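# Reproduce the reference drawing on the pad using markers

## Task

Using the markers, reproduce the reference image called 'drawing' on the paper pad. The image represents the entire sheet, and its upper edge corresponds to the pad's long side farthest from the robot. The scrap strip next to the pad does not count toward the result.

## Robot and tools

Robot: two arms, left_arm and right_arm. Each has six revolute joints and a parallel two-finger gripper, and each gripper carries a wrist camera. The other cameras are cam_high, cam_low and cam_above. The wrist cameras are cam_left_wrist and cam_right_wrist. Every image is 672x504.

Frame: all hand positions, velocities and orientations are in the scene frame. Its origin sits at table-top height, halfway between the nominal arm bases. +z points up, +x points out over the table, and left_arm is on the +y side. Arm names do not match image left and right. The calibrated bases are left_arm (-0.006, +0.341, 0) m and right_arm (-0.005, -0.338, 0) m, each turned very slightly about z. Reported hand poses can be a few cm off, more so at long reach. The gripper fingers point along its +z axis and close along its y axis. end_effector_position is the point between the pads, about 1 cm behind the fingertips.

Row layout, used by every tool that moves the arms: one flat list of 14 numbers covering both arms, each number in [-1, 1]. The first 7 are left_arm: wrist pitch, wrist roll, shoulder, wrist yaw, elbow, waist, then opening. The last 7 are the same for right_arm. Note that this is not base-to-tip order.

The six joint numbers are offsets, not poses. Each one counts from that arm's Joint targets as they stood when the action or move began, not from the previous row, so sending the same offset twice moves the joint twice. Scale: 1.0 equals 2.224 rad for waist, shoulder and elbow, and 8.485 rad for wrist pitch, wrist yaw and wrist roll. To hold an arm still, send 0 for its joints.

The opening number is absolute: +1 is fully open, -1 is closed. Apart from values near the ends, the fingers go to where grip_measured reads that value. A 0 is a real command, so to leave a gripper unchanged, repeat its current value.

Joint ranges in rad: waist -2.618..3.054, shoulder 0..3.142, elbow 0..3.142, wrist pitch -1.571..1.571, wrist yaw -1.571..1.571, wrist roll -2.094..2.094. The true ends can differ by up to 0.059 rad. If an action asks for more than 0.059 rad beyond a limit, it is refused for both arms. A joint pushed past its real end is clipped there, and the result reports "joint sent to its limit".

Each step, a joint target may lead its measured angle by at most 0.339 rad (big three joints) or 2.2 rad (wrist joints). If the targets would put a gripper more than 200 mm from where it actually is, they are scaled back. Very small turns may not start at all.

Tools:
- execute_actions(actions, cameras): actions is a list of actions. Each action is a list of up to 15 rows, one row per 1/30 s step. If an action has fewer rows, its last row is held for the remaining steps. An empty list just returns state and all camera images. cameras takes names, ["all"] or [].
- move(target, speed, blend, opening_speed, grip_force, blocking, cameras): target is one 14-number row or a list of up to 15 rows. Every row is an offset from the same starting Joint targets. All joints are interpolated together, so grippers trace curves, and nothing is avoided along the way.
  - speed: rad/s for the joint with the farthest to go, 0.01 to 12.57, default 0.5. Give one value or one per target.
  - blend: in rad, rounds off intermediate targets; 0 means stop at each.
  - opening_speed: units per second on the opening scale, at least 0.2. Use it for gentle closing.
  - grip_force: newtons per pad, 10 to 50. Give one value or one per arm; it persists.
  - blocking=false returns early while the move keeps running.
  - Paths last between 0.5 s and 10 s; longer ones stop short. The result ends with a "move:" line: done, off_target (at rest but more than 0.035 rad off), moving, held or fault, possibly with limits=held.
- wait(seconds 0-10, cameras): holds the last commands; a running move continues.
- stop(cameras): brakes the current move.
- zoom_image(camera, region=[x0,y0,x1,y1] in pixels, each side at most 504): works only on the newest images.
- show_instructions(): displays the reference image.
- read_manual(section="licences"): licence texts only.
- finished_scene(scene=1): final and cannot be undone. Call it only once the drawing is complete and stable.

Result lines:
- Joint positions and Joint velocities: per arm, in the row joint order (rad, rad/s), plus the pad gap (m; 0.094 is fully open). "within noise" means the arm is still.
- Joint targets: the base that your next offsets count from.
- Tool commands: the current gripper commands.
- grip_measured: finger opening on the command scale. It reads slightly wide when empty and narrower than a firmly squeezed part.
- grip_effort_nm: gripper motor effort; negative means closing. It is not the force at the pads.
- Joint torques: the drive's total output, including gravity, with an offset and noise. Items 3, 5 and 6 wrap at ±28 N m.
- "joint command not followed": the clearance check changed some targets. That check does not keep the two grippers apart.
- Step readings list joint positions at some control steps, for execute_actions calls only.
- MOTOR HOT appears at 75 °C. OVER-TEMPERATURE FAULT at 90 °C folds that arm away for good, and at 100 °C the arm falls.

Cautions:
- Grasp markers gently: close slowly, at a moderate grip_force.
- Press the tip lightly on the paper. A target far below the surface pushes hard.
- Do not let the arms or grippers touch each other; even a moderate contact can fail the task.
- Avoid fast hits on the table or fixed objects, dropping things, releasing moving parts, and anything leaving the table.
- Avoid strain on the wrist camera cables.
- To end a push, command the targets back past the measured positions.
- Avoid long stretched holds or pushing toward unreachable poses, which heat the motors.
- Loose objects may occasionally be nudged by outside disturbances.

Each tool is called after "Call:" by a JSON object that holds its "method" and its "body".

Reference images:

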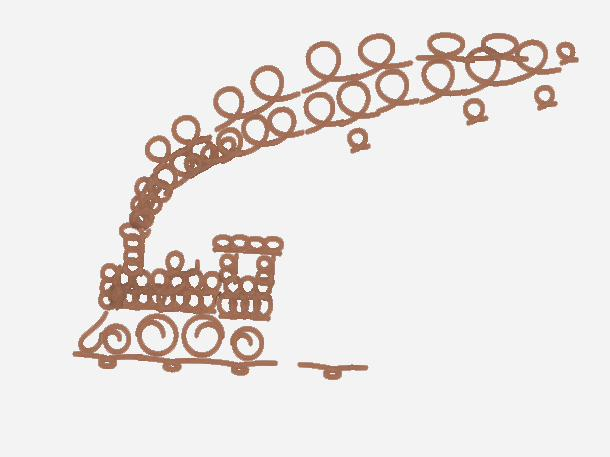

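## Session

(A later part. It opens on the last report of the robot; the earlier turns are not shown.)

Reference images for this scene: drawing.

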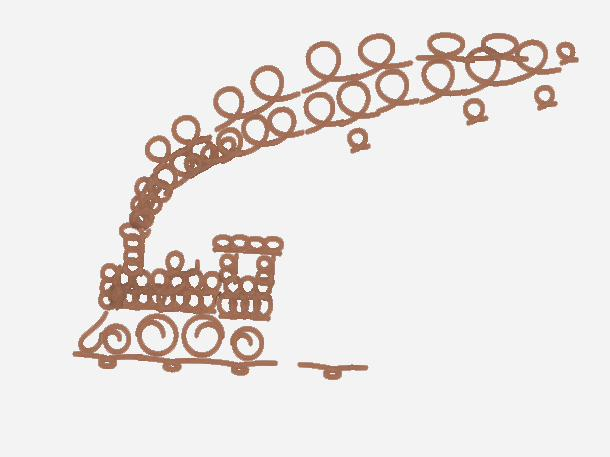

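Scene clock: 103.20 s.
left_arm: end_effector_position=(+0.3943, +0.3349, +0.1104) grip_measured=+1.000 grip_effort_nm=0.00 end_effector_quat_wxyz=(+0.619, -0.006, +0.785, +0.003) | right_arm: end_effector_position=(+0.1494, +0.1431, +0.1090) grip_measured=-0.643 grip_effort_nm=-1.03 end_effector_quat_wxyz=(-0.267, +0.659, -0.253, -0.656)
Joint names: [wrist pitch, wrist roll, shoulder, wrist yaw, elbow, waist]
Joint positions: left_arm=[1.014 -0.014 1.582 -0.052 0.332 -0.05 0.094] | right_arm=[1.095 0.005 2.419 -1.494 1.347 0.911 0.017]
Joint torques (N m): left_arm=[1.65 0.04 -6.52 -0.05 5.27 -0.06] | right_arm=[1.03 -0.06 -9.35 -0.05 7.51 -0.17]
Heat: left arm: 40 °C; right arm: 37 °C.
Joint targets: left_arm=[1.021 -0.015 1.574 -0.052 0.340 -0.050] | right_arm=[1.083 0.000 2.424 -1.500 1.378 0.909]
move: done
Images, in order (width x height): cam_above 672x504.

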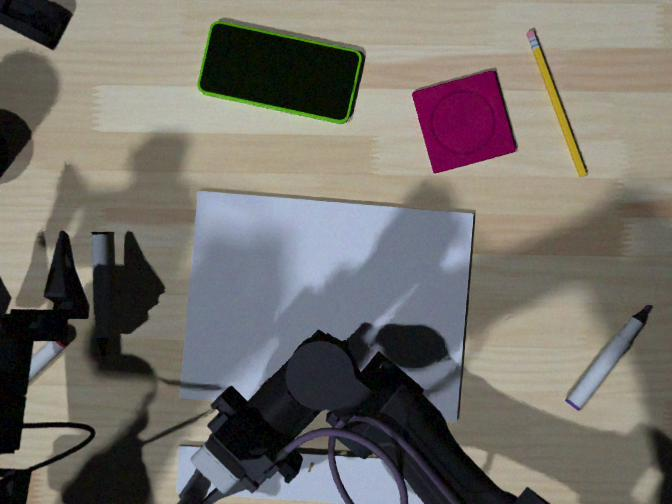

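Call:
{"method": "move", "body": {"target": [0,0,0,0,0,0,1,0,0,0.0183,0,0,0,-1], "speed": 0.1, "cameras": []}}

Call:
{"method": "move", "body": {"target": [0,0,0,0,0,0,1,0,0,0.0027,0,0,0,-1], "speed": 0.02, "cameras": []}}

Scene clock: 104.47 s.
left_arm: end_effector_position=(+0.3943, +0.3349, +0.1104) grip_measured=+1.000 grip_effort_nm=0.00 end_effector_quat_wxyz=(+0.619, -0.006, +0.785, +0.003) | right_arm: end_effector_position=(+0.1489, +0.1425, +0.0903) grip_measured=-0.643 grip_effort_nm=-1.03 end_effector_quat_wxyz=(-0.252, +0.655, -0.268, -0.660)
Joint names: [wrist pitch, wrist roll, shoulder, wrist yaw, elbow, waist]
Joint positions: left_arm=[1.014 -0.014 1.582 -0.052 0.332 -0.05 0.094] | right_arm=[1.092 0.005 2.459 -1.494 1.347 0.911 0.017]
Joint torques (N m): left_arm=[1.7 0.04 -6.39 -0.07 5.29 0.12] | right_arm=[1.06 -0.06 -9.47 -0.07 7.34 -0.17]
Heat: left arm: 40 °C; right arm: 37 °C.
Joint targets: left_arm=[1.021 -0.015 1.574 -0.052 0.340 -0.050] | right_arm=[1.083 0.000 2.465 -1.500 1.378 0.909]
move: done
No camera images: "cameras" was empty.

Scene clock: 105.27 s.
left_arm: end_effector_position=(+0.3943, +0.3349, +0.1104) grip_measured=+1.000 grip_effort_nm=0.00 end_effector_quat_wxyz=(+0.619, -0.006, +0.785, +0.003) | right_arm: end_effector_position=(+0.1488, +0.1424, +0.0884) grip_measured=-0.643 grip_effort_nm=-1.03 end_effector_quat_wxyz=(-0.250, +0.654, -0.270, -0.661)
Joint names: [wrist pitch, wrist roll, shoulder, wrist yaw, elbow, waist]
Joint positions: left_arm=[1.014 -0.014 1.582 -0.052 0.332 -0.05 0.094] | right_arm=[1.092 0.005 2.464 -1.494 1.347 0.911 0.017]
Joint torques (N m): left_arm=[1.66 0.03 -6.49 -0.02 5.23 -0.09] | right_arm=[1.06 -0.06 -9.31 -0.08 7.34 -0.17]
Heat: left arm: 40 °C; right arm: 37 °C.
Joint targets: left_arm=[1.021 -0.015 1.574 -0.052 0.340 -0.050] | right_arm=[1.083 0.000 2.471 -1.500 1.378 0.909]
move: done
No camera images: "cameras" was empty.

Call:
{"method": "move", "body": {"target": [0,0,0,0,0,0,1,0,0,0.0022,0,0,0,-1], "speed": 0.02, "cameras": []}}

Call:
{"method": "move", "body": {"target": [0,0,0,0,0,0,1,0,0,0.0015,0,0,0,-1], "speed": 0.02, "cameras": []}}

Call:
{"method": "move", "body": {"target": [0,0,0,0,0,0,1,0,0,0.0015,0,0,0,-1], "speed": 0.02, "cameras": []}}

Scene clock: 106.30 s.
left_arm: end_effector_position=(+0.3943, +0.3349, +0.1104) grip_measured=+1.000 grip_effort_nm=0.00 end_effector_quat_wxyz=(+0.619, -0.006, +0.785, +0.003) | right_arm: end_effector_position=(+0.1487, +0.1423, +0.0865) grip_measured=-0.643 grip_effort_nm=-1.03 end_effector_quat_wxyz=(-0.249, +0.654, -0.271, -0.661)
Joint names: [wrist pitch, wrist roll, shoulder, wrist yaw, elbow, waist]
Joint positions: left_arm=[1.014 -0.014 1.582 -0.052 0.332 -0.05 0.094] | right_arm=[1.092 0.005 2.468 -1.494 1.347 0.911 0.017]
Joint torques (N m): left_arm=[1.68 0.06 -6.32 -0.08 5.24 0.01] | right_arm=[1.06 -0.05 -9.29 -0.1 7.32 -0.17]
Heat: left arm: 40 °C; right arm: 37 °C.
Joint targets: left_arm=[1.021 -0.015 1.574 -0.052 0.340 -0.050] | right_arm=[1.083 0.000 2.476 -1.500 1.378 0.909]
move: done
No camera images: "cameras" was empty.

Scene clock: 107.00 s.
left_arm: end_effector_position=(+0.3943, +0.3349, +0.1104) grip_measured=+1.000 grip_effort_nm=0.00 end_effector_quat_wxyz=(+0.619, -0.006, +0.785, +0.003) | right_arm: end_effector_position=(+0.1487, +0.1423, +0.0865) grip_measured=-0.643 grip_effort_nm=-1.03 end_effector_quat_wxyz=(-0.249, +0.654, -0.271, -0.661)
Joint names: [wrist pitch, wrist roll, shoulder, wrist yaw, elbow, waist]
Joint positions: left_arm=[1.014 -0.014 1.582 -0.052 0.332 -0.05 0.094] | right_arm=[1.092 0.005 2.468 -1.494 1.347 0.911 0.017]
Joint torques (N m): left_arm=[1.67 0.04 -6.3 -0.06 5.23 0.01] | right_arm=[1.06 -0.06 -9.01 -0.09 7.32 -0.17]
Heat: left arm: 40 °C; right arm: 37 °C.
Joint targets: left_arm=[1.021 -0.015 1.574 -0.052 0.340 -0.050] | right_arm=[1.083 0.000 2.479 -1.500 1.378 0.909]
move: done
No camera images: "cameras" was empty.

Scene clock: 107.70 s.
left_arm: end_effector_position=(+0.3943, +0.3349, +0.1104) grip_measured=+1.000 grip_effort_nm=0.00 end_effector_quat_wxyz=(+0.619, -0.006, +0.785, +0.003) | right_arm: end_effector_position=(+0.1492, +0.1428, +0.0864) grip_measured=-0.643 grip_effort_nm=-1.03 end_effector_quat_wxyz=(-0.249, +0.654, -0.270, -0.661)
Joint names: [wrist pitch, wrist roll, shoulder, wrist yaw, elbow, waist]
Joint positions: left_arm=[1.014 -0.014 1.582 -0.052 0.332 -0.05 0.094] | right_arm=[1.092 0.005 2.47 -1.494 1.352 0.911 0.017]
Joint torques (N m): left_arm=[1.66 0.06 -6.46 -0.07 5.26 -0.1] | right_arm=[1.06 -0.05 -8.98 -0.08 6.94 -0.16]
Heat: left arm: 40 °C; right arm: 37 °C.
Joint targets: left_arm=[1.021 -0.015 1.574 -0.052 0.340 -0.050] | right_arm=[1.083 0.000 2.482 -1.500 1.378 0.909]
move: done
No camera images: "cameras" was empty.

Call:
{"method": "move", "body": {"target": [[0,0,0,0,0,0,1,0,0,0,0,0,-0.01641,-1],[0,0,0,0,0,0,1,0,0.01844,0,0,0,-0.01641,-1],[0,0,0,0,0,0,1,0,0.01844,0,0,0,0.00382,-1],[0,0,0,0,0,0,1,0,-0.00018,0,0,0,0.00382,-1]], "speed": [0.03,0.1,0.03,0.1], "cameras": []}}

Call:
{"method": "move", "body": {"target": [[0,0,0,0,0,0,1,0,0,-0.05,0,0,0,-1],[0,0,0,0,0,0,1,0,0,-0.09,0,0,-0.28,-1]], "speed": [0.3,0.8], "blend": 0.02, "cameras": ["cam_above"]}}

Call:
{"method": "zoom_image", "body": {"camera": "cam_above", "region": [170, 435, 270, 504]}}

Scene clock: 116.27 s.
left_arm: end_effector_position=(+0.3943, +0.3349, +0.1104) grip_measured=+1.000 grip_effort_nm=0.00 end_effector_quat_wxyz=(+0.619, -0.006, +0.785, +0.003) | right_arm: end_effector_position=(+0.1486, +0.1427, +0.0861) grip_measured=-0.643 grip_effort_nm=-1.03 end_effector_quat_wxyz=(-0.246, +0.654, -0.270, -0.662)
Joint names: [wrist pitch, wrist roll, shoulder, wrist yaw, elbow, waist]
Joint positions: left_arm=[1.014 -0.014 1.582 -0.052 0.332 -0.05 0.094] | right_arm=[1.092 0.01 2.472 -1.498 1.354 0.912 0.017]
Joint torques (N m): left_arm=[1.67 0.03 -6.48 -0.06 5.18 -0.05] | right_arm=[1.06 -0.12 -9.13 -0.04 6.72 0.5]
Heat: left arm: 40 °C; right arm: 37 °C.
Joint targets: left_arm=[1.021 -0.015 1.574 -0.052 0.340 -0.050] | right_arm=[1.083 -0.002 2.482 -1.500 1.378 0.918]
move: done
No camera images: "cameras" was empty.

Scene clock: 118.23 s.
left_arm: end_effector_position=(+0.3943, +0.3349, +0.1104) grip_measured=+1.000 grip_effort_nm=0.00 end_effector_quat_wxyz=(+0.619, -0.006, +0.785, +0.003) | right_arm: end_effector_position=(+0.3990, -0.0354, +0.1531) grip_measured=-0.643 grip_effort_nm=-1.03 end_effector_quat_wxyz=(-0.479, +0.570, -0.413, -0.525)
Joint names: [wrist pitch, wrist roll, shoulder, wrist yaw, elbow, waist]
Joint positions: left_arm=[1.014 -0.014 1.582 -0.052 0.332 -0.05 0.094] | right_arm=[1.087 0.004 2.323 -1.497 1.354 0.293 0.017]
Joint torques (N m): left_arm=[1.64 0.06 -6.31 -0.06 5.22 -0.06] | right_arm=[1.06 -0.07 -12.67 0.04 7.28 0.06]
Heat: left arm: 40 °C; right arm: 38 °C.
Joint targets: left_arm=[1.021 -0.015 1.574 -0.052 0.340 -0.050] | right_arm=[1.083 -0.002 2.282 -1.500 1.378 0.295]
move: off_target (right_arm); right_arm: the shoulder is farthest, 0.041 rad from its target
Images, in order (width x height): cam_above 672x504.

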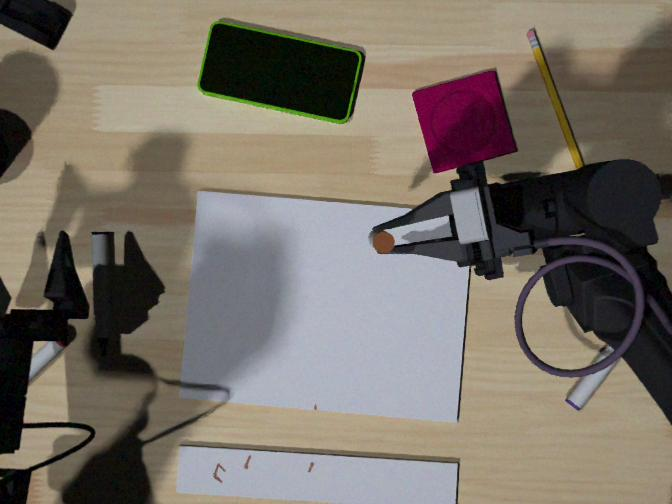

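Scaled by 5.040 from the camera's 672x504 image, which has a finer 960x720 frame.

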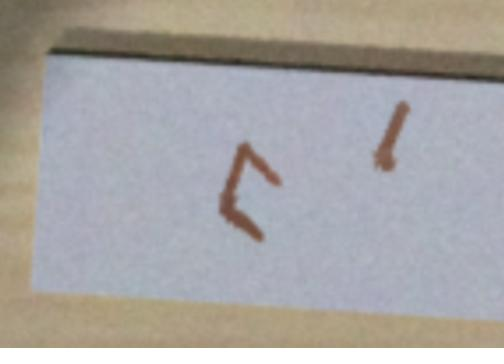

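Call:
{"method": "move", "body": {"target": [[0,0,0,0,0,0,1,0.03371,0.0002,-0.10432,0.01285,-0.20144,0.1821,-1],[0,0,0,0,0,0,1,0.03371,0.0002,-0.00764,0.01285,-0.16165,0.24627,-1]], "speed": [0.6,0.3], "cameras": ["cam_above"]}}

Scene clock: 127.40 s.
left_arm: end_effector_position=(+0.3943, +0.3349, +0.1104) grip_measured=+1.000 grip_effort_nm=0.00 end_effector_quat_wxyz=(+0.619, -0.006, +0.785, +0.003) | right_arm: end_effector_position=(+0.1483, +0.0911, +0.1131) grip_measured=-0.643 grip_effort_nm=-1.03 end_effector_quat_wxyz=(-0.339, +0.640, -0.290, -0.626)
Joint names: [wrist pitch, wrist roll, shoulder, wrist yaw, elbow, waist]
Joint positions: left_arm=[1.014 -0.014 1.582 -0.052 0.332 -0.05 0.094] | right_arm=[1.348 0.004 2.263 -1.394 0.991 0.842 0.017]
Joint torques (N m): left_arm=[1.64 0.07 -6.48 -0.05 5.2 -0.14] | right_arm=[1.36 -0.05 -8.03 0.07 6.38 -0.17]
Heat: left arm: 41 °C; right arm: 39 °C.
Joint targets: left_arm=[1.021 -0.015 1.574 -0.052 0.340 -0.050] | right_arm=[1.369 0.000 2.265 -1.391 1.018 0.843]
move: done
Images, in order (width x height): cam_above 672x504.

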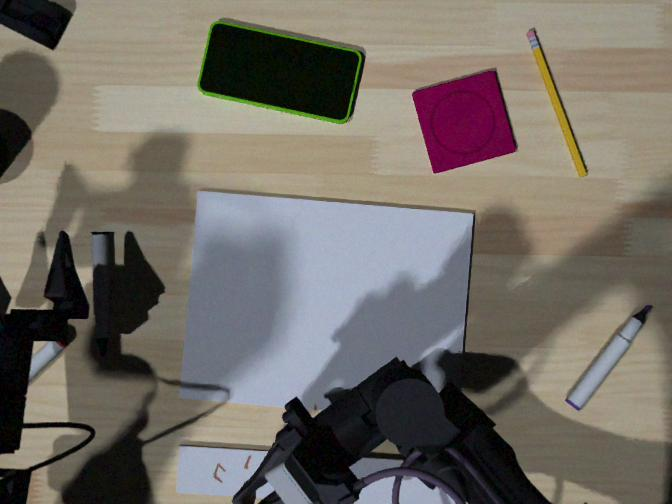

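Call:
{"method": "move", "body": {"target": [0,0,0,0,0,0,1,0,0,0.0247,0,0,0,-1], "speed": 0.1, "cameras": []}}

Call:
{"method": "move", "body": {"target": [0,0,0,0,0,0,1,0,0,0.0036,0,0,0,-1], "speed": 0.02, "cameras": []}}

Call:
{"method": "move", "body": {"target": [0,0,0,0,0,0,1,0,0,0.0018,0,0,0,-1], "speed": 0.02, "cameras": []}}

Scene clock: 128.73 s.
left_arm: end_effector_position=(+0.3943, +0.3349, +0.1104) grip_measured=+1.000 grip_effort_nm=0.00 end_effector_quat_wxyz=(+0.619, -0.006, +0.785, +0.003) | right_arm: end_effector_position=(+0.1478, +0.0906, +0.0926) grip_measured=-0.643 grip_effort_nm=-1.03 end_effector_quat_wxyz=(-0.322, +0.635, -0.308, -0.631)
Joint names: [wrist pitch, wrist roll, shoulder, wrist yaw, elbow, waist]
Joint positions: left_arm=[1.014 -0.014 1.582 -0.052 0.332 -0.05 0.094] | right_arm=[1.348 0.004 2.314 -1.393 0.991 0.842 0.017]
Joint torques (N m): left_arm=[1.66 0.04 -6.37 -0.03 5.29 -0.03] | right_arm=[1.38 -0.05 -7.94 0.04 6.13 0.06]
Heat: left arm: 41 °C; right arm: 39 °C.
Joint targets: left_arm=[1.021 -0.015 1.574 -0.052 0.340 -0.050] | right_arm=[1.369 0.000 2.320 -1.390 1.018 0.843]
move: done
No camera images: "cameras" was empty.

Scene clock: 129.43 s.
left_arm: end_effector_position=(+0.3943, +0.3349, +0.1104) grip_measured=+1.000 grip_effort_nm=0.00 end_effector_quat_wxyz=(+0.619, -0.006, +0.785, +0.003) | right_arm: end_effector_position=(+0.1482, +0.0910, +0.0907) grip_measured=-0.643 grip_effort_nm=-1.03 end_effector_quat_wxyz=(-0.321, +0.635, -0.309, -0.632)
Joint names: [wrist pitch, wrist roll, shoulder, wrist yaw, elbow, waist]
Joint positions: left_arm=[1.014 -0.014 1.582 -0.052 0.332 -0.05 0.094] | right_arm=[1.348 0.004 2.321 -1.393 0.994 0.842 0.017]
Joint torques (N m): left_arm=[1.64 0.05 -6.32 -0.08 5.37 -0.03] | right_arm=[1.38 -0.05 -7.83 0.03 5.81 0.06]
Heat: left arm: 41 °C; right arm: 39 °C.
Joint targets: left_arm=[1.021 -0.015 1.574 -0.052 0.340 -0.050] | right_arm=[1.369 0.000 2.328 -1.391 1.018 0.843]
move: done
No camera images: "cameras" was empty.

Scene clock: 130.13 s.
left_arm: end_effector_position=(+0.3943, +0.3349, +0.1104) grip_measured=+1.000 grip_effort_nm=0.00 end_effector_quat_wxyz=(+0.619, -0.006, +0.785, +0.003) | right_arm: end_effector_position=(+0.1481, +0.0909, +0.0890) grip_measured=-0.643 grip_effort_nm=-1.03 end_effector_quat_wxyz=(-0.319, +0.634, -0.310, -0.632)
Joint names: [wrist pitch, wrist roll, shoulder, wrist yaw, elbow, waist]
Joint positions: left_arm=[1.014 -0.014 1.582 -0.052 0.332 -0.05 0.094] | right_arm=[1.348 0.004 2.325 -1.393 0.994 0.842 0.017]
Joint torques (N m): left_arm=[1.68 0.01 -6.27 -0.02 5.16 -0.05] | right_arm=[1.38 -0.05 -7.84 0.03 5.79 0.05]
Heat: left arm: 41 °C; right arm: 39 °C.
Joint targets: left_arm=[1.021 -0.015 1.574 -0.052 0.340 -0.050] | right_arm=[1.369 0.000 2.332 -1.391 1.018 0.843]
move: done
No camera images: "cameras" was empty.

Call:
{"method": "move", "body": {"target": [0,0,0,0,0,0,1,0,0,0.0022,0,0,0,-1], "speed": 0.02, "cameras": []}}

Call:
{"method": "move", "body": {"target": [0,0,0,0,0,0,1,0,0,0.0013,0,0,0,-1], "speed": 0.02, "cameras": []}}

Call:
{"method": "move", "body": {"target": [0,0,0,0,0,0,1,0,0,0.0013,0,0,0,-1], "speed": 0.02, "cameras": []}}

Scene clock: 131.27 s.
left_arm: end_effector_position=(+0.3943, +0.3349, +0.1104) grip_measured=+1.000 grip_effort_nm=0.00 end_effector_quat_wxyz=(+0.619, -0.006, +0.785, +0.003) | right_arm: end_effector_position=(+0.1481, +0.0909, +0.0871) grip_measured=-0.643 grip_effort_nm=-1.03 end_effector_quat_wxyz=(-0.318, +0.634, -0.312, -0.633)
Joint names: [wrist pitch, wrist roll, shoulder, wrist yaw, elbow, waist]
Joint positions: left_arm=[1.014 -0.014 1.582 -0.052 0.332 -0.05 0.094] | right_arm=[1.348 0.004 2.33 -1.393 0.994 0.842 0.017]
Joint torques (N m): left_arm=[1.68 0.05 -6.31 -0.05 4.97 -0.14] | right_arm=[1.37 -0.05 -7.86 0.03 5.75 0.05]
Heat: left arm: 41 °C; right arm: 39 °C.
Joint targets: left_arm=[1.021 -0.015 1.574 -0.052 0.340 -0.050] | right_arm=[1.369 0.000 2.337 -1.391 1.018 0.843]
move: done
No camera images: "cameras" was empty.

Scene clock: 131.97 s.
left_arm: end_effector_position=(+0.3943, +0.3349, +0.1104) grip_measured=+1.000 grip_effort_nm=0.00 end_effector_quat_wxyz=(+0.619, -0.006, +0.785, +0.003) | right_arm: end_effector_position=(+0.1481, +0.0909, +0.0871) grip_measured=-0.643 grip_effort_nm=-1.03 end_effector_quat_wxyz=(-0.318, +0.634, -0.312, -0.633)
Joint names: [wrist pitch, wrist roll, shoulder, wrist yaw, elbow, waist]
Joint positions: left_arm=[1.014 -0.014 1.582 -0.052 0.332 -0.05 0.094] | right_arm=[1.348 0.004 2.33 -1.393 0.994 0.842 0.017]
Joint torques (N m): left_arm=[1.63 0.04 -6.45 -0.06 5.23 -0.13] | right_arm=[1.38 -0.05 -7.65 0.02 5.75 0.05]
Heat: left arm: 41 °C; right arm: 39 °C.
Joint targets: left_arm=[1.021 -0.015 1.574 -0.052 0.340 -0.050] | right_arm=[1.369 0.000 2.340 -1.391 1.018 0.843]
move: done
No camera images: "cameras" was empty.

Scene clock: 132.67 s.
left_arm: end_effector_position=(+0.3943, +0.3349, +0.1104) grip_measured=+1.000 grip_effort_nm=0.00 end_effector_quat_wxyz=(+0.619, -0.006, +0.785, +0.003) | right_arm: end_effector_position=(+0.1480, +0.0908, +0.0859) grip_measured=-0.643 grip_effort_nm=-1.03 end_effector_quat_wxyz=(-0.317, +0.633, -0.313, -0.633)
Joint names: [wrist pitch, wrist roll, shoulder, wrist yaw, elbow, waist]
Joint positions: left_arm=[1.014 -0.014 1.582 -0.052 0.332 -0.05 0.094] | right_arm=[1.349 0.004 2.333 -1.393 0.994 0.842 0.017]
Joint torques (N m): left_arm=[1.63 0.07 -6.34 -0.04 5.23 0.01] | right_arm=[1.38 -0.05 -7.68 0.02 5.75 0.05]
Heat: left arm: 41 °C; right arm: 39 °C.
Joint targets: left_arm=[1.021 -0.015 1.574 -0.052 0.340 -0.050] | right_arm=[1.369 0.000 2.343 -1.391 1.018 0.843]
move: done
No camera images: "cameras" was empty.

Call:
{"method": "move", "body": {"target": [0,0,0,0,0,0,1,0,0,0.0018,0,0,0,-1], "speed": 0.02, "cameras": []}}

Call:
{"method": "move", "body": {"target": [0,0,0,0,0,0,1,0,0,0.0018,0,0,0,-1], "speed": 0.02, "cameras": []}}

Scene clock: 133.60 s.
left_arm: end_effector_position=(+0.3943, +0.3349, +0.1104) grip_measured=+1.000 grip_effort_nm=0.00 end_effector_quat_wxyz=(+0.619, -0.006, +0.785, +0.003) | right_arm: end_effector_position=(+0.1480, +0.0907, +0.0855) grip_measured=-0.643 grip_effort_nm=-1.03 end_effector_quat_wxyz=(-0.317, +0.634, -0.312, -0.633)
Joint names: [wrist pitch, wrist roll, shoulder, wrist yaw, elbow, waist]
Joint positions: left_arm=[1.014 -0.014 1.582 -0.052 0.332 -0.05 0.094] | right_arm=[1.351 0.004 2.335 -1.393 0.994 0.842 0.017]
Joint torques (N m): left_arm=[1.65 -0.01 -6.54 -0.03 5.31 0.03] | right_arm=[1.36 -0.05 -7.49 0.02 5.74 0.05]
Heat: left arm: 41 °C; right arm: 39 °C.
Joint targets: left_arm=[1.021 -0.015 1.574 -0.052 0.340 -0.050] | right_arm=[1.369 0.000 2.347 -1.391 1.018 0.843]
move: done
No camera images: "cameras" was empty.

Scene clock: 134.30 s.
left_arm: end_effector_position=(+0.3943, +0.3349, +0.1104) grip_measured=+1.000 grip_effort_nm=0.00 end_effector_quat_wxyz=(+0.619, -0.006, +0.785, +0.003) | right_arm: end_effector_position=(+0.1480, +0.0907, +0.0853) grip_measured=-0.643 grip_effort_nm=-1.03 end_effector_quat_wxyz=(-0.318, +0.634, -0.311, -0.632)
Joint names: [wrist pitch, wrist roll, shoulder, wrist yaw, elbow, waist]
Joint positions: left_arm=[1.014 -0.014 1.582 -0.052 0.332 -0.05 0.094] | right_arm=[1.356 0.004 2.337 -1.393 0.994 0.842 0.017]
Joint torques (N m): left_arm=[1.67 0.06 -6.45 -0.01 5.24 -0.08] | right_arm=[1.31 -0.04 -7.36 0.03 5.74 0.05]
Heat: left arm: 41 °C; right arm: 39 °C.
Joint targets: left_arm=[1.021 -0.015 1.574 -0.052 0.340 -0.050] | right_arm=[1.369 0.000 2.351 -1.391 1.018 0.843]
move: done
No camera images: "cameras" was empty.

Call:
{"method": "move", "body": {"target": [[0,0,0,0,0,0,1,0,0,0,0.00244,0,0.00612,-1],[0,0,0,0,0,0,1,0,0,0,0.00348,0,0.00977,-1],[0,0,0,0,0,0,1,0,0,0,0.00357,0,0.01097,-1],[0,0,0,0,0,0,1,0,0,0,0.00156,0,0.01097,-1],[0,0,0,0,0,0,1,0,0,0,0.00131,0,0.01268,-1],[0,0,0,0,0,0,1,0,0,0,-0.00048,0,0.01413,-1],[0,0,0,0,0,0,1,0,0,0,-0.00048,0,0.00783,-1],[0,0,0,0,0,0,1,0,0,0,-0.00218,0,0.00728,-1],[0,0,0,0,0,0,1,0,0,0,-0.00456,0,0.00501,-1],[0,0,0,0,0,0,1,0,0,0,-0.00653,0,0.0016,-1],[0,0,0,0,0,0,1,0,0,0,-0.00765,0,-0.00326,-1],[0,0,0,0,0,0,1,0,0,0,-0.00565,0,-0.00326,-1],[0,0,0,0,0,0,1,0,0,0,-0.00507,0,-0.00563,-1],[0,0,0,0,0,0,1,0,0,0,-0.00361,0,-0.00642,-1],[0,0,0,0,0,0,1,0,0,0,-0.00361,0,-0.00013,-1]], "speed": 0.06, "blend": 0.002, "cameras": []}}

Call:
{"method": "move", "body": {"target": [[0,0,0,0,0,0,1,0,0,0,0.0017,0,0.00056,-1],[0,0,0,0,0,0,1,0,0,0,0.00408,0,0.00282,-1],[0,0,0,0,0,0,1,0,0,0,0.00577,0,0.00563,-1]], "speed": 0.06, "blend": 0.002, "cameras": []}}

Call:
{"method": "move", "body": {"target": [[0,0,0,0,0,0,1,0,0,-0.05,0,0,0,-1],[0,0,0,0,0,0,1,0,0,-0.09,0,0,-0.25,-1]], "speed": [0.3,0.8], "blend": 0.02, "cameras": ["cam_above"]}}

Call:
{"method": "zoom_image", "body": {"camera": "cam_above", "region": [200, 445, 300, 504]}}

Scene clock: 140.07 s.
left_arm: end_effector_position=(+0.3943, +0.3349, +0.1104) grip_measured=+1.000 grip_effort_nm=0.00 end_effector_quat_wxyz=(+0.619, -0.006, +0.785, +0.003) | right_arm: end_effector_position=(+0.1458, +0.0866, +0.0854) grip_measured=-0.643 grip_effort_nm=-1.03 end_effector_quat_wxyz=(-0.310, +0.639, -0.301, -0.637)
Joint names: [wrist pitch, wrist roll, shoulder, wrist yaw, elbow, waist]
Joint positions: left_arm=[1.014 -0.014 1.582 -0.052 0.332 -0.05 0.094] | right_arm=[1.357 0.004 2.338 -1.428 0.998 0.837 0.017]
Joint torques (N m): left_arm=[1.67 0.04 -6.49 -0.03 5.16 -0.06] | right_arm=[1.28 -0.05 -7.49 0.07 5.33 0.49]
Heat: left arm: 41 °C; right arm: 38 °C.
Joint targets: left_arm=[1.021 -0.015 1.574 -0.052 0.340 -0.050] | right_arm=[1.369 0.000 2.351 -1.421 1.018 0.842]
move: done; blend cut to 0.0013 rad at target 2, 0.0013 rad at target 3, 0.0019 rad at target 4, 0.0019 rad at target 5
No camera images: "cameras" was empty.

Scene clock: 141.30 s.
left_arm: end_effector_position=(+0.3943, +0.3349, +0.1104) grip_measured=+1.000 grip_effort_nm=0.00 end_effector_quat_wxyz=(+0.619, -0.006, +0.785, +0.003) | right_arm: end_effector_position=(+0.1474, +0.0937, +0.0856) grip_measured=-0.643 grip_effort_nm=-1.03 end_effector_quat_wxyz=(-0.321, +0.633, -0.312, -0.631)
Joint names: [wrist pitch, wrist roll, shoulder, wrist yaw, elbow, waist]
Joint positions: left_arm=[1.014 -0.014 1.582 -0.052 0.332 -0.05 0.094] | right_arm=[1.357 0.004 2.338 -1.38 0.998 0.849 0.017]
Joint torques (N m): left_arm=[1.68 0.04 -6.23 -0.03 5.2 -0.18] | right_arm=[1.3 -0.04 -7.5 0.08 5.35 0.5]
Heat: left arm: 41 °C; right arm: 38 °C.
Joint targets: left_arm=[1.021 -0.015 1.574 -0.052 0.340 -0.050] | right_arm=[1.369 0.000 2.351 -1.372 1.018 0.855]
move: done
No camera images: "cameras" was empty.

Scene clock: 143.00 s.
left_arm: end_effector_position=(+0.3943, +0.3349, +0.1104) grip_measured=+1.000 grip_effort_nm=0.00 end_effector_quat_wxyz=(+0.619, -0.006, +0.785, +0.003) | right_arm: end_effector_position=(+0.3544, -0.0515, +0.1473) grip_measured=-0.643 grip_effort_nm=-1.03 end_effector_quat_wxyz=(+0.528, -0.548, +0.428, +0.487)
Joint names: [wrist pitch, wrist roll, shoulder, wrist yaw, elbow, waist]
Joint positions: left_arm=[1.014 -0.014 1.582 -0.052 0.332 -0.05 0.094] | right_arm=[1.357 0.004 2.186 -1.372 0.998 0.293 0.017]
Joint torques (N m): left_arm=[1.68 0.03 -6.39 -0.04 5.23 -0.21] | right_arm=[1.26 -0.05 -10.77 0.09 6.04 0.31]
Heat: left arm: 41 °C; right arm: 38 °C.
Joint targets: left_arm=[1.021 -0.015 1.574 -0.052 0.340 -0.050] | right_arm=[1.369 0.000 2.150 -1.372 1.018 0.299]
move: done
Images, in order (width x height): cam_above 672x504.

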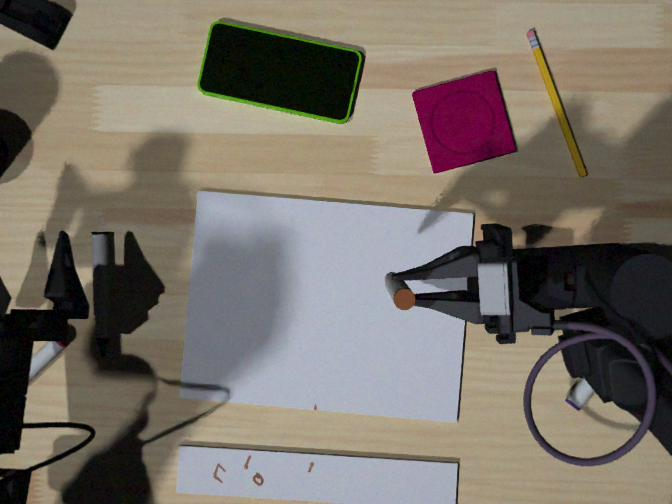

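Scaled by 5.040 from the camera's 672x504 image, which has a finer 960x720 frame.

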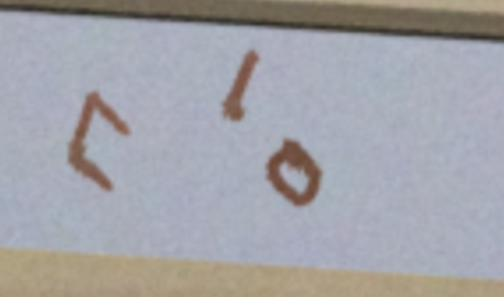

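Call:
{"method": "zoom_image", "body": {"camera": "cam_above", "region": [180, 175, 230, 213]}}

Call:
{"method": "zoom_image", "body": {"camera": "cam_above", "region": [440, 190, 490, 228]}}

Call:
{"method": "zoom_image", "body": {"camera": "cam_above", "region": [160, 375, 210, 413]}}

Call:
{"method": "zoom_image", "body": {"camera": "cam_above", "region": [430, 400, 480, 438]}}

Scaled by 10.080 from the camera's 672x504 image, which has a finer 960x720 frame.

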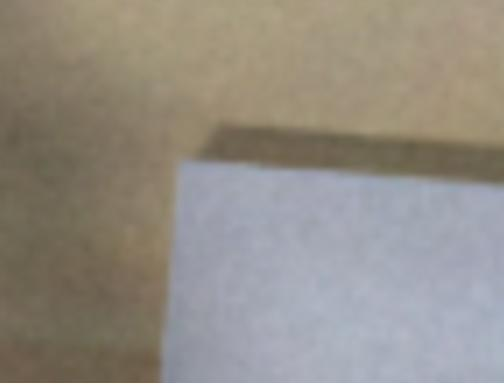

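Scaled by 10.080 from the camera's 672x504 image, which has a finer 960x720 frame.

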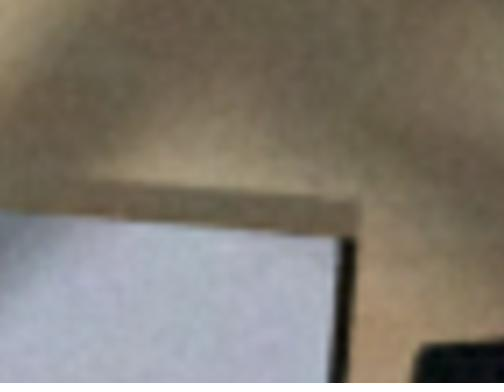

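Scaled by 10.080 from the camera's 672x504 image, which has a finer 960x720 frame.

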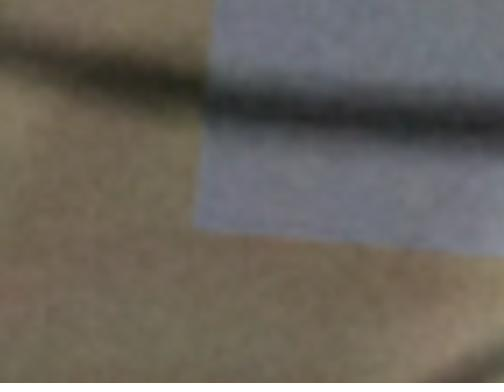

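Scaled by 10.080 from the camera's 672x504 image, which has a finer 960x720 frame.

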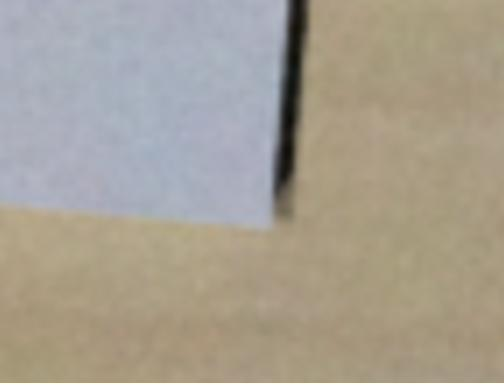

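Call:
{"method": "move", "body": {"target": [[0,0,0,0,0,0,1,0,0,0,-0.01568,0,0.09105,-1],[0,0,0,0,0,0,1,0,0,0.07644,-0.01568,0,0.09105,-1]], "speed": [0.4,0.2], "cameras": ["cam_above"]}}

Call:
{"method": "zoom_image", "body": {"camera": "cam_above", "region": [280, 320, 400, 420]}}

Scene clock: 151.57 s.
left_arm: end_effector_position=(+0.3943, +0.3349, +0.1104) grip_measured=+1.000 grip_effort_nm=0.00 end_effector_quat_wxyz=(+0.619, -0.006, +0.785, +0.003) | right_arm: end_effector_position=(+0.2647, +0.0108, +0.0932) grip_measured=-0.643 grip_effort_nm=-1.03 end_effector_quat_wxyz=(-0.397, +0.598, -0.376, -0.586)
Joint names: [wrist pitch, wrist roll, shoulder, wrist yaw, elbow, waist]
Joint positions: left_arm=[1.014 -0.014 1.582 -0.052 0.332 -0.05 0.094] | right_arm=[1.357 0.004 2.317 -1.494 0.998 0.507 0.017]
Joint torques (N m): left_arm=[1.68 0.01 -6.37 -0.04 5.18 -0.05] | right_arm=[1.24 -0.05 -8.13 -0.09 5.35 -0.49]
Heat: left arm: 41 °C; right arm: 38 °C.
Joint targets: left_arm=[1.021 -0.015 1.574 -0.052 0.340 -0.050] | right_arm=[1.369 0.000 2.320 -1.505 1.018 0.501]
move: done
Images, in order (width x height): cam_above 672x504.

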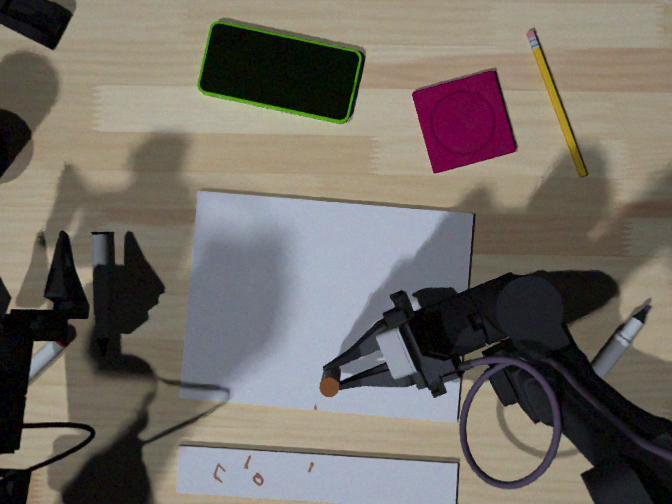

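Scaled by 4.200 from the camera's 672x504 image, which has a finer 960x720 frame.

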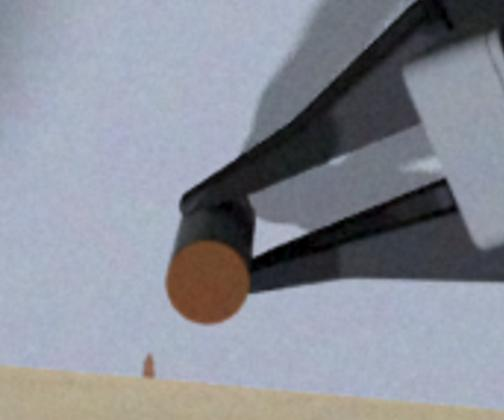

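Call:
{"method": "move", "body": {"target": [0,0,0,0,0,0,1,0,0,0.009,0,0,0,-1], "speed": 0.05, "cameras": []}}

Call:
{"method": "move", "body": {"target": [0,0,0,0,0,0,1,0,0,0.0027,0,0,0,-1], "speed": 0.03, "cameras": []}}

Scene clock: 152.90 s.
left_arm: end_effector_position=(+0.3943, +0.3349, +0.1104) grip_measured=+1.000 grip_effort_nm=0.00 end_effector_quat_wxyz=(+0.619, -0.006, +0.785, +0.003) | right_arm: end_effector_position=(+0.2643, +0.0105, +0.0870) grip_measured=-0.643 grip_effort_nm=-1.03 end_effector_quat_wxyz=(-0.392, +0.595, -0.381, -0.589)
Joint names: [wrist pitch, wrist roll, shoulder, wrist yaw, elbow, waist]
Joint positions: left_arm=[1.014 -0.014 1.582 -0.052 0.332 -0.05 0.094] | right_arm=[1.357 0.004 2.334 -1.494 0.998 0.507 0.017]
Joint torques (N m): left_arm=[1.66 0.03 -6.45 -0.06 5.26 -0.12] | right_arm=[1.24 -0.05 -7.84 -0.1 5.29 -0.49]
Heat: left arm: 41 °C; right arm: 38 °C.
Joint targets: left_arm=[1.021 -0.015 1.574 -0.052 0.340 -0.050] | right_arm=[1.369 0.000 2.341 -1.505 1.018 0.501]
move: done
No camera images: "cameras" was empty.

Scene clock: 153.60 s.
left_arm: end_effector_position=(+0.3943, +0.3349, +0.1104) grip_measured=+1.000 grip_effort_nm=0.00 end_effector_quat_wxyz=(+0.619, -0.006, +0.785, +0.003) | right_arm: end_effector_position=(+0.2642, +0.0105, +0.0854) grip_measured=-0.643 grip_effort_nm=-1.03 end_effector_quat_wxyz=(-0.391, +0.594, -0.382, -0.590)
Joint names: [wrist pitch, wrist roll, shoulder, wrist yaw, elbow, waist]
Joint positions: left_arm=[1.014 -0.014 1.582 -0.052 0.332 -0.05 0.094] | right_arm=[1.357 0.004 2.338 -1.494 0.998 0.507 0.017]
Joint torques (N m): left_arm=[1.65 0.06 -6.39 -0.05 5.15 0.03] | right_arm=[1.24 -0.04 -7.72 -0.11 5.27 -0.49]
Heat: left arm: 41 °C; right arm: 38 °C.
Joint targets: left_arm=[1.021 -0.015 1.574 -0.052 0.340 -0.050] | right_arm=[1.369 0.000 2.347 -1.505 1.018 0.501]
move: done
No camera images: "cameras" was empty.

Call:
{"method": "move", "body": {"target": [0,0,0,0,0,0,1,0,0,0.0018,0,0,0,-1], "speed": 0.03, "cameras": []}}

Call:
{"method": "move", "body": {"target": [0,0,0,0,0,0,1,0,0,0.0018,0,0,0,-1], "speed": 0.03, "cameras": []}}

Scene clock: 154.70 s.
left_arm: end_effector_position=(+0.3943, +0.3349, +0.1104) grip_measured=+1.000 grip_effort_nm=0.00 end_effector_quat_wxyz=(+0.619, -0.006, +0.785, +0.003) | right_arm: end_effector_position=(+0.2642, +0.0105, +0.0854) grip_measured=-0.643 grip_effort_nm=-1.03 end_effector_quat_wxyz=(-0.391, +0.594, -0.382, -0.590)
Joint names: [wrist pitch, wrist roll, shoulder, wrist yaw, elbow, waist]
Joint positions: left_arm=[1.014 -0.014 1.582 -0.052 0.332 -0.05 0.094] | right_arm=[1.357 0.004 2.338 -1.494 0.998 0.507 0.017]
Joint torques (N m): left_arm=[1.67 0.02 -6.42 -0.05 5.29 -0.01] | right_arm=[1.24 -0.04 -7.43 -0.11 5.29 -0.5]
Heat: left arm: 41 °C; right arm: 38 °C.
Joint targets: left_arm=[1.021 -0.015 1.574 -0.052 0.340 -0.050] | right_arm=[1.369 0.000 2.351 -1.505 1.018 0.501]
move: done
No camera images: "cameras" was empty.

Scene clock: 155.40 s.
left_arm: end_effector_position=(+0.3943, +0.3349, +0.1104) grip_measured=+1.000 grip_effort_nm=0.00 end_effector_quat_wxyz=(+0.619, -0.006, +0.785, +0.003) | right_arm: end_effector_position=(+0.2642, +0.0105, +0.0851) grip_measured=-0.643 grip_effort_nm=-1.03 end_effector_quat_wxyz=(-0.390, +0.594, -0.383, -0.590)
Joint names: [wrist pitch, wrist roll, shoulder, wrist yaw, elbow, waist]
Joint positions: left_arm=[1.014 -0.014 1.582 -0.052 0.332 -0.05 0.094] | right_arm=[1.357 0.004 2.339 -1.494 0.998 0.507 0.017]
Joint torques (N m): left_arm=[1.64 0.04 -6.63 -0.05 5.15 0.02] | right_arm=[1.24 -0.05 -7.2 -0.11 5.26 -0.5]
Heat: left arm: 41 °C; right arm: 38 °C.
Joint targets: left_arm=[1.021 -0.015 1.574 -0.052 0.340 -0.050] | right_arm=[1.369 0.000 2.354 -1.505 1.018 0.501]
move: done
No camera images: "cameras" was empty.

Call:
{"method": "move", "body": {"target": [[0,0,0,0,0,0,1,0,0,-0.0337,0,0,0,-1],[0,0,0,0,0,0,1,0,0,-0.0337,0.02239,0,-0.16682,-1],[0,0,0,0,0,0,1,0,0,-0.0002,0.02239,0,-0.16682,-1]], "speed": [0.3,0.3,0.08], "cameras": []}}

Call:
{"method": "move", "body": {"target": [[0,0,0,0,0,0,1,0,0,-0.0337,0,0,0,-1],[0,0,0,0,0,0,1,0,0,-0.0337,0.02137,0,0.04559,-1],[0,0,0,0,0,0,1,0,0,-0.0002,0.02137,0,0.04559,-1]], "speed": [0.3,0.3,0.08], "cameras": []}}

Call:
{"method": "move", "body": {"target": [[0,0,0,0,0,0,1,0,0,-0.0337,0,0,0,-1],[0,0,0,0,0,0,1,0,0,-0.08,0,0,-0.1,-1]], "speed": [0.3,0.4], "cameras": ["cam_above"]}}

Scene clock: 159.57 s.
left_arm: end_effector_position=(+0.3943, +0.3349, +0.1104) grip_measured=+1.000 grip_effort_nm=0.00 end_effector_quat_wxyz=(+0.619, -0.006, +0.785, +0.003) | right_arm: end_effector_position=(+0.4063, -0.1166, +0.0856) grip_measured=-0.643 grip_effort_nm=-1.03 end_effector_quat_wxyz=(+0.539, -0.466, +0.530, +0.460)
Joint names: [wrist pitch, wrist roll, shoulder, wrist yaw, elbow, waist]
Joint positions: left_arm=[1.014 -0.014 1.582 -0.052 0.332 -0.05 0.094] | right_arm=[1.36 0.004 2.34 -1.319 0.998 0.126 0.017]
Joint torques (N m): left_arm=[1.67 0.06 -6.39 -0.05 5.16 -0.14] | right_arm=[1.31 -0.05 -7.39 0.04 5.38 0.38]
Heat: left arm: 41 °C; right arm: 38 °C.
Joint targets: left_arm=[1.021 -0.015 1.574 -0.052 0.340 -0.050] | right_arm=[1.369 0.000 2.354 -1.315 1.018 0.130]
move: done
No camera images: "cameras" was empty.

Scene clock: 162.80 s.
left_arm: end_effector_position=(+0.3943, +0.3349, +0.1104) grip_measured=+1.000 grip_effort_nm=0.00 end_effector_quat_wxyz=(+0.619, -0.006, +0.785, +0.003) | right_arm: end_effector_position=(+0.4128, -0.0786, +0.0862) grip_measured=-0.643 grip_effort_nm=-1.03 end_effector_quat_wxyz=(+0.557, -0.445, +0.546, +0.441)
Joint names: [wrist pitch, wrist roll, shoulder, wrist yaw, elbow, waist]
Joint positions: left_arm=[1.014 -0.014 1.582 -0.052 0.332 -0.05 0.094] | right_arm=[1.362 0.004 2.34 -1.138 0.998 0.231 0.017]
Joint torques (N m): left_arm=[1.69 0.03 -6.28 -0.04 5.2 -0.21] | right_arm=[1.39 -0.05 -7.51 0.04 5.48 0.03]
Heat: left arm: 41 °C; right arm: 39 °C.
Joint targets: left_arm=[1.021 -0.015 1.574 -0.052 0.340 -0.050] | right_arm=[1.369 0.000 2.354 -1.134 1.018 0.232]
move: done
No camera images: "cameras" was empty.

Scene clock: 164.60 s.
left_arm: end_effector_position=(+0.3943, +0.3349, +0.1104) grip_measured=+1.000 grip_effort_nm=0.00 end_effector_quat_wxyz=(+0.619, -0.006, +0.785, +0.003) | right_arm: end_effector_position=(+0.4613, -0.1789, +0.1441) grip_measured=-0.643 grip_effort_nm=-1.03 end_effector_quat_wxyz=(+0.640, -0.404, +0.553, +0.349)
Joint names: [wrist pitch, wrist roll, shoulder, wrist yaw, elbow, waist]
Joint positions: left_arm=[1.014 -0.014 1.582 -0.052 0.332 -0.05 0.094] | right_arm=[1.362 0.004 2.21 -1.136 0.998 0.005 0.017]
Joint torques (N m): left_arm=[1.68 0.01 -6.31 -0.05 5.26 -0.13] | right_arm=[1.35 -0.05 -10.92 0.08 6.13 0.39]
Heat: left arm: 41 °C; right arm: 39 °C.
Joint targets: left_arm=[1.021 -0.015 1.574 -0.052 0.340 -0.050] | right_arm=[1.369 0.000 2.176 -1.134 1.018 0.009]
move: done
Images, in order (width x height): cam_above 672x504.

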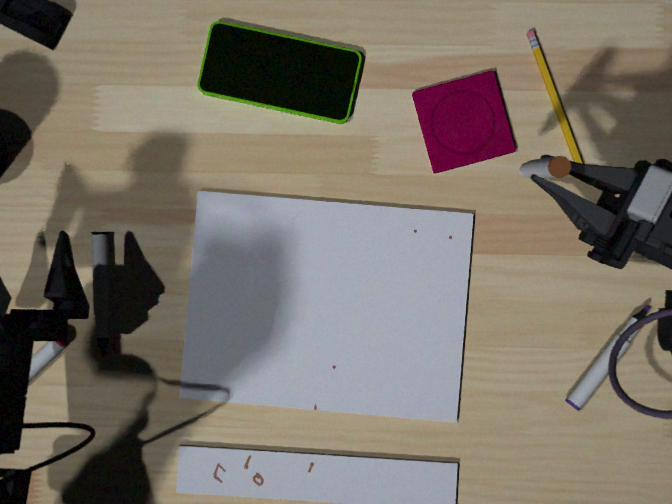

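Call:
{"method": "zoom_image", "body": {"camera": "cam_above", "region": [400, 215, 470, 255]}}

Call:
{"method": "zoom_image", "body": {"camera": "cam_above", "region": [300, 350, 370, 420]}}

Scaled by 7.200 from the camera's 672x504 image, which has a finer 960x720 frame.

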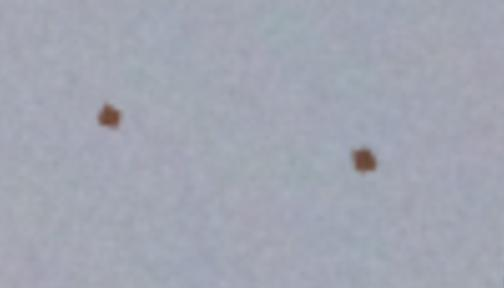

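Scaled by 7.200 from the camera's 672x504 image, which has a finer 960x720 frame.

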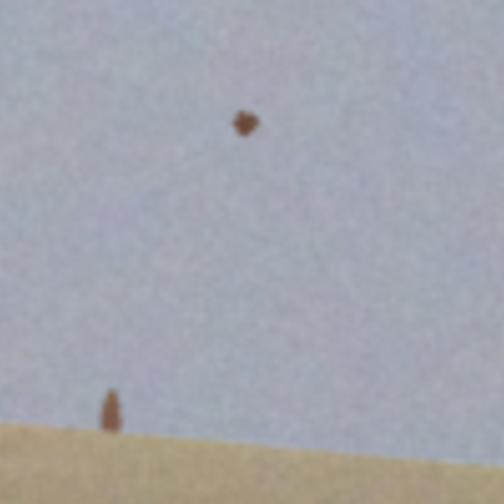

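Call:
{"method": "move", "body": {"target": [[0,0,0,0,0,0,1,-0.0376,0,0.05576,-0.01202,0.16187,0.1758,-1],[0,0,0,0,0,0,1,-0.02746,0,0.10072,-0.01202,0.16187,0.22032,-1]], "speed": [0.5,0.2], "cameras": []}}

Call:
{"method": "move", "body": {"target": [0,0,0,0,0,0,1,0,0,0.0333,0,0,0,-1], "speed": 0.08, "cameras": []}}

Scene clock: 171.77 s.
left_arm: end_effector_position=(+0.3943, +0.3349, +0.1104) grip_measured=+1.000 grip_effort_nm=0.00 end_effector_quat_wxyz=(+0.619, -0.006, +0.785, +0.003) | right_arm: end_effector_position=(+0.3733, +0.0557, +0.1231) grip_measured=-0.643 grip_effort_nm=-1.03 end_effector_quat_wxyz=(-0.482, +0.542, -0.442, -0.527)
Joint names: [wrist pitch, wrist roll, shoulder, wrist yaw, elbow, waist]
Joint positions: left_arm=[1.014 -0.014 1.582 -0.052 0.332 -0.05 0.094] | right_arm=[1.113 0.004 2.398 -1.228 1.348 0.504 0.017]
Joint torques (N m): left_arm=[1.65 0.03 -6.41 -0.03 5.22 0.13] | right_arm=[1.46 -0.04 -9.66 -0.06 7.76 -0.4]
Heat: left arm: 42 °C; right arm: 39 °C.
Joint targets: left_arm=[1.021 -0.015 1.574 -0.052 0.340 -0.050] | right_arm=[1.136 0.000 2.400 -1.236 1.378 0.500]
move: done
No camera images: "cameras" was empty.

Scene clock: 173.03 s.
left_arm: end_effector_position=(+0.3943, +0.3349, +0.1104) grip_measured=+1.000 grip_effort_nm=0.00 end_effector_quat_wxyz=(+0.619, -0.006, +0.785, +0.003) | right_arm: end_effector_position=(+0.3725, +0.0553, +0.0881) grip_measured=-0.643 grip_effort_nm=-1.03 end_effector_quat_wxyz=(-0.460, +0.533, -0.465, -0.536)
Joint names: [wrist pitch, wrist roll, shoulder, wrist yaw, elbow, waist]
Joint positions: left_arm=[1.014 -0.014 1.582 -0.052 0.332 -0.05 0.094] | right_arm=[1.116 0.004 2.468 -1.228 1.348 0.504 0.017]
Joint torques (N m): left_arm=[1.66 0.06 -6.41 -0.07 5.29 -0.08] | right_arm=[1.47 -0.05 -9.54 -0.09 7.46 -0.4]
Heat: left arm: 42 °C; right arm: 39 °C.
Joint targets: left_arm=[1.021 -0.015 1.574 -0.052 0.340 -0.050] | right_arm=[1.136 0.000 2.474 -1.236 1.378 0.500]
move: done
No camera images: "cameras" was empty.

Call:
{"method": "move", "body": {"target": [0,0,0,0,0,0,1,0,0,0.002,0,0,0,-1], "speed": 0.03, "cameras": []}}

Call:
{"method": "move", "body": {"target": [0,0,0,0,0,0,1,0,0,0.0014,0,0,0,-1], "speed": 0.03, "cameras": []}}

Call:
{"method": "move", "body": {"target": [0,0,0,0,0,0,1,0,0,0.0014,0,0,0,-1], "speed": 0.03, "cameras": []}}

Scene clock: 174.03 s.
left_arm: end_effector_position=(+0.3943, +0.3349, +0.1104) grip_measured=+1.000 grip_effort_nm=0.00 end_effector_quat_wxyz=(+0.619, -0.006, +0.785, +0.003) | right_arm: end_effector_position=(+0.3725, +0.0553, +0.0881) grip_measured=-0.643 grip_effort_nm=-1.03 end_effector_quat_wxyz=(-0.460, +0.533, -0.465, -0.536)
Joint names: [wrist pitch, wrist roll, shoulder, wrist yaw, elbow, waist]
Joint positions: left_arm=[1.014 -0.014 1.582 -0.052 0.332 -0.05 0.094] | right_arm=[1.116 0.004 2.468 -1.228 1.348 0.504 0.017]
Joint torques (N m): left_arm=[1.66 0.04 -6.39 -0.05 5.16 -0.06] | right_arm=[1.46 -0.05 -9.25 -0.09 7.46 -0.39]
Heat: left arm: 42 °C; right arm: 39 °C.
Joint targets: left_arm=[1.021 -0.015 1.574 -0.052 0.340 -0.050] | right_arm=[1.136 0.000 2.478 -1.236 1.378 0.500]
move: done
No camera images: "cameras" was empty.

Scene clock: 174.73 s.
left_arm: end_effector_position=(+0.3943, +0.3349, +0.1104) grip_measured=+1.000 grip_effort_nm=0.00 end_effector_quat_wxyz=(+0.619, -0.006, +0.785, +0.003) | right_arm: end_effector_position=(+0.3724, +0.0552, +0.0877) grip_measured=-0.643 grip_effort_nm=-1.03 end_effector_quat_wxyz=(-0.461, +0.534, -0.464, -0.536)
Joint names: [wrist pitch, wrist roll, shoulder, wrist yaw, elbow, waist]
Joint positions: left_arm=[1.014 -0.014 1.582 -0.052 0.332 -0.05 0.094] | right_arm=[1.12 0.004 2.47 -1.228 1.348 0.504 0.017]
Joint torques (N m): left_arm=[1.66 0.02 -6.38 -0.08 5.16 -0.06] | right_arm=[1.42 -0.05 -9.17 -0.09 7.46 -0.39]
Heat: left arm: 42 °C; right arm: 39 °C.
Joint targets: left_arm=[1.021 -0.015 1.574 -0.052 0.340 -0.050] | right_arm=[1.136 0.000 2.481 -1.236 1.378 0.500]
move: done
No camera images: "cameras" was empty.

Scene clock: 175.43 s.
left_arm: end_effector_position=(+0.3943, +0.3349, +0.1104) grip_measured=+1.000 grip_effort_nm=0.00 end_effector_quat_wxyz=(+0.619, -0.006, +0.785, +0.003) | right_arm: end_effector_position=(+0.3724, +0.0552, +0.0874) grip_measured=-0.643 grip_effort_nm=-1.03 end_effector_quat_wxyz=(-0.461, +0.534, -0.464, -0.536)
Joint names: [wrist pitch, wrist roll, shoulder, wrist yaw, elbow, waist]
Joint positions: left_arm=[1.014 -0.014 1.582 -0.052 0.332 -0.05 0.094] | right_arm=[1.124 0.004 2.472 -1.228 1.348 0.504 0.017]
Joint torques (N m): left_arm=[1.63 0.05 -6.42 -0.04 5.31 0.03] | right_arm=[1.4 -0.04 -9.06 -0.09 7.45 -0.4]
Heat: left arm: 42 °C; right arm: 39 °C.
Joint targets: left_arm=[1.021 -0.015 1.574 -0.052 0.340 -0.050] | right_arm=[1.136 0.000 2.484 -1.236 1.378 0.500]
move: done
No camera images: "cameras" was empty.

Call:
{"method": "move", "body": {"target": [[0,0,0,0,0,0,1,0,0,-0.0288,0,0,0,-1],[0,0,0,0,0,0,1,0,0,-0.0288,0.01237,0,0.05396,-1],[0,0,0,0,0,0,1,0,0,-0.0013,0.01237,0,0.05396,-1]], "speed": [0.3,0.2,0.08], "cameras": []}}

Call:
{"method": "move", "body": {"target": [[0,0,0,0,0,0,1,0,0,-0.0274,0,0,0,-1],[0,0,0,0,0,0,1,0,0,-0.0274,-0.01101,0,0.02536,-1],[0,0,0,0,0,0,1,0,0,0,-0.01101,0,0.02536,-1]], "speed": [0.3,0.2,0.08], "cameras": []}}

Call:
{"method": "move", "body": {"target": [[0,0,0,0,0,0,1,0,0,-0.0274,0,0,0,-1],[0,0,0,0,0,0,1,0,0,-0.0274,-0.03275,0,-0.04631,-1],[0,0,0,0,0,0,1,0,0,0,-0.03275,0,-0.04631,-1]], "speed": [0.3,0.2,0.08], "cameras": []}}

Call:
{"method": "move", "body": {"target": [[0,0,0,0,0,0,1,0,0,-0.03,0,0,0,-1],[0,0,0,0,0,0,1,0,0,-0.08,0,0,-0.2,-1]], "speed": [0.3,0.6], "cameras": ["cam_above"]}}

Scene clock: 179.30 s.
left_arm: end_effector_position=(+0.3943, +0.3349, +0.1104) grip_measured=+1.000 grip_effort_nm=0.00 end_effector_quat_wxyz=(+0.619, -0.006, +0.785, +0.003) | right_arm: end_effector_position=(+0.3399, +0.1012, +0.0885) grip_measured=-0.643 grip_effort_nm=-1.03 end_effector_quat_wxyz=(-0.456, +0.540, -0.455, -0.541)
Joint names: [wrist pitch, wrist roll, shoulder, wrist yaw, elbow, waist]
Joint positions: left_arm=[1.014 -0.014 1.582 -0.052 0.332 -0.05 0.094] | right_arm=[1.127 0.004 2.472 -1.134 1.35 0.623 0.017]
Joint torques (N m): left_arm=[1.7 0.02 -6.37 -0.06 5.35 0.03] | right_arm=[1.41 -0.04 -9.31 0.02 7.31 -0.31]
Heat: left arm: 42 °C; right arm: 40 °C.
Joint targets: left_arm=[1.021 -0.015 1.574 -0.052 0.340 -0.050] | right_arm=[1.136 0.000 2.482 -1.131 1.378 0.620]
move: done
No camera images: "cameras" was empty.

Scene clock: 182.23 s.
left_arm: end_effector_position=(+0.3943, +0.3349, +0.1104) grip_measured=+1.000 grip_effort_nm=0.00 end_effector_quat_wxyz=(+0.619, -0.006, +0.785, +0.003) | right_arm: end_effector_position=(+0.3018, +0.1154, +0.0876) grip_measured=-0.643 grip_effort_nm=-1.03 end_effector_quat_wxyz=(-0.419, +0.569, -0.419, -0.570)
Joint names: [wrist pitch, wrist roll, shoulder, wrist yaw, elbow, waist]
Joint positions: left_arm=[1.014 -0.014 1.582 -0.052 0.332 -0.05 0.094] | right_arm=[1.127 0.004 2.474 -1.213 1.35 0.677 0.017]
Joint torques (N m): left_arm=[1.66 0.02 -6.42 -0.03 5.3 0.01] | right_arm=[1.37 -0.04 -9.39 -0.12 7.17 -0.12]
Heat: left arm: 42 °C; right arm: 40 °C.
Joint targets: left_arm=[1.021 -0.015 1.574 -0.052 0.340 -0.050] | right_arm=[1.136 0.000 2.482 -1.224 1.378 0.676]
move: done
No camera images: "cameras" was empty.

Scene clock: 186.20 s.
left_arm: end_effector_position=(+0.3943, +0.3349, +0.1104) grip_measured=+1.000 grip_effort_nm=0.00 end_effector_quat_wxyz=(+0.619, -0.006, +0.785, +0.003) | right_arm: end_effector_position=(+0.2990, +0.0656, +0.0867) grip_measured=-0.643 grip_effort_nm=-1.03 end_effector_quat_wxyz=(-0.367, +0.604, -0.368, -0.605)
Joint names: [wrist pitch, wrist roll, shoulder, wrist yaw, elbow, waist]
Joint positions: left_arm=[1.014 -0.014 1.582 -0.052 0.332 -0.05 0.094] | right_arm=[1.127 0.004 2.475 -1.489 1.35 0.576 0.017]
Joint torques (N m): left_arm=[1.67 0.07 -6.56 -0.03 5.26 -0.13] | right_arm=[1.22 -0.04 -9.39 -0.13 7.08 -0.32]
Heat: left arm: 42 °C; right arm: 41 °C.
Joint targets: left_arm=[1.021 -0.015 1.574 -0.052 0.340 -0.050] | right_arm=[1.136 0.000 2.482 -1.503 1.378 0.573]
move: done
No camera images: "cameras" was empty.

Scene clock: 188.57 s.
left_arm: end_effector_position=(+0.3943, +0.3349, +0.1104) grip_measured=+1.000 grip_effort_nm=0.00 end_effector_quat_wxyz=(+0.619, -0.006, +0.785, +0.003) | right_arm: end_effector_position=(+0.4447, -0.1079, +0.1466) grip_measured=-0.643 grip_effort_nm=-1.03 end_effector_quat_wxyz=(+0.527, -0.536, +0.456, +0.477)
Joint names: [wrist pitch, wrist roll, shoulder, wrist yaw, elbow, waist]
Joint positions: left_arm=[1.014 -0.014 1.582 -0.052 0.332 -0.05 0.094] | right_arm=[1.127 0.004 2.343 -1.493 1.35 0.124 0.017]
Joint torques (N m): left_arm=[1.65 0.04 -6.39 -0.06 5.3 -0.1] | right_arm=[1.17 -0.04 -12.56 -0.03 7.58 0.31]
Heat: left arm: 42 °C; right arm: 41 °C.
Joint targets: left_arm=[1.021 -0.015 1.574 -0.052 0.340 -0.050] | right_arm=[1.136 0.000 2.304 -1.502 1.378 0.128]
move: off_target (right_arm); right_arm: the shoulder is farthest, 0.039 rad from its target
Images, in order (width x height): cam_above 672x504.

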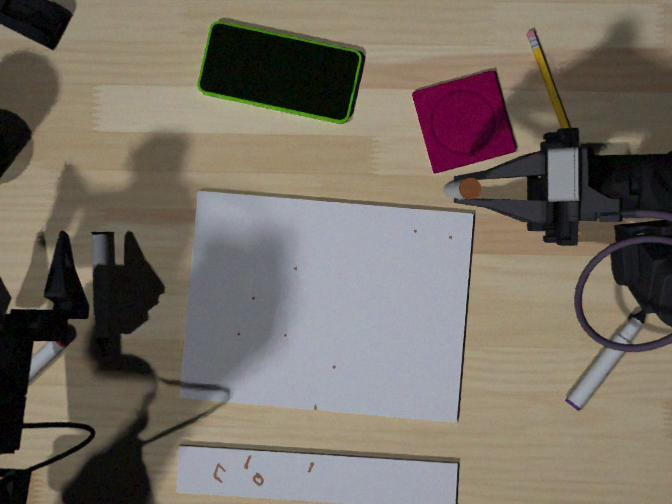

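Call:
{"method": "zoom_image", "body": {"camera": "cam_above", "region": [225, 255, 315, 345]}}

Scaled by 5.600 from the camera's 672x504 image, which has a finer 960x720 frame.

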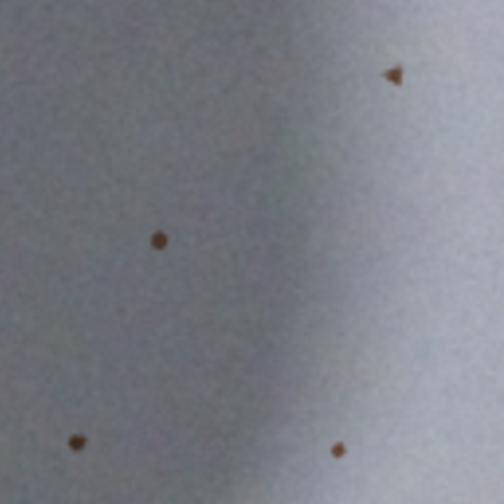

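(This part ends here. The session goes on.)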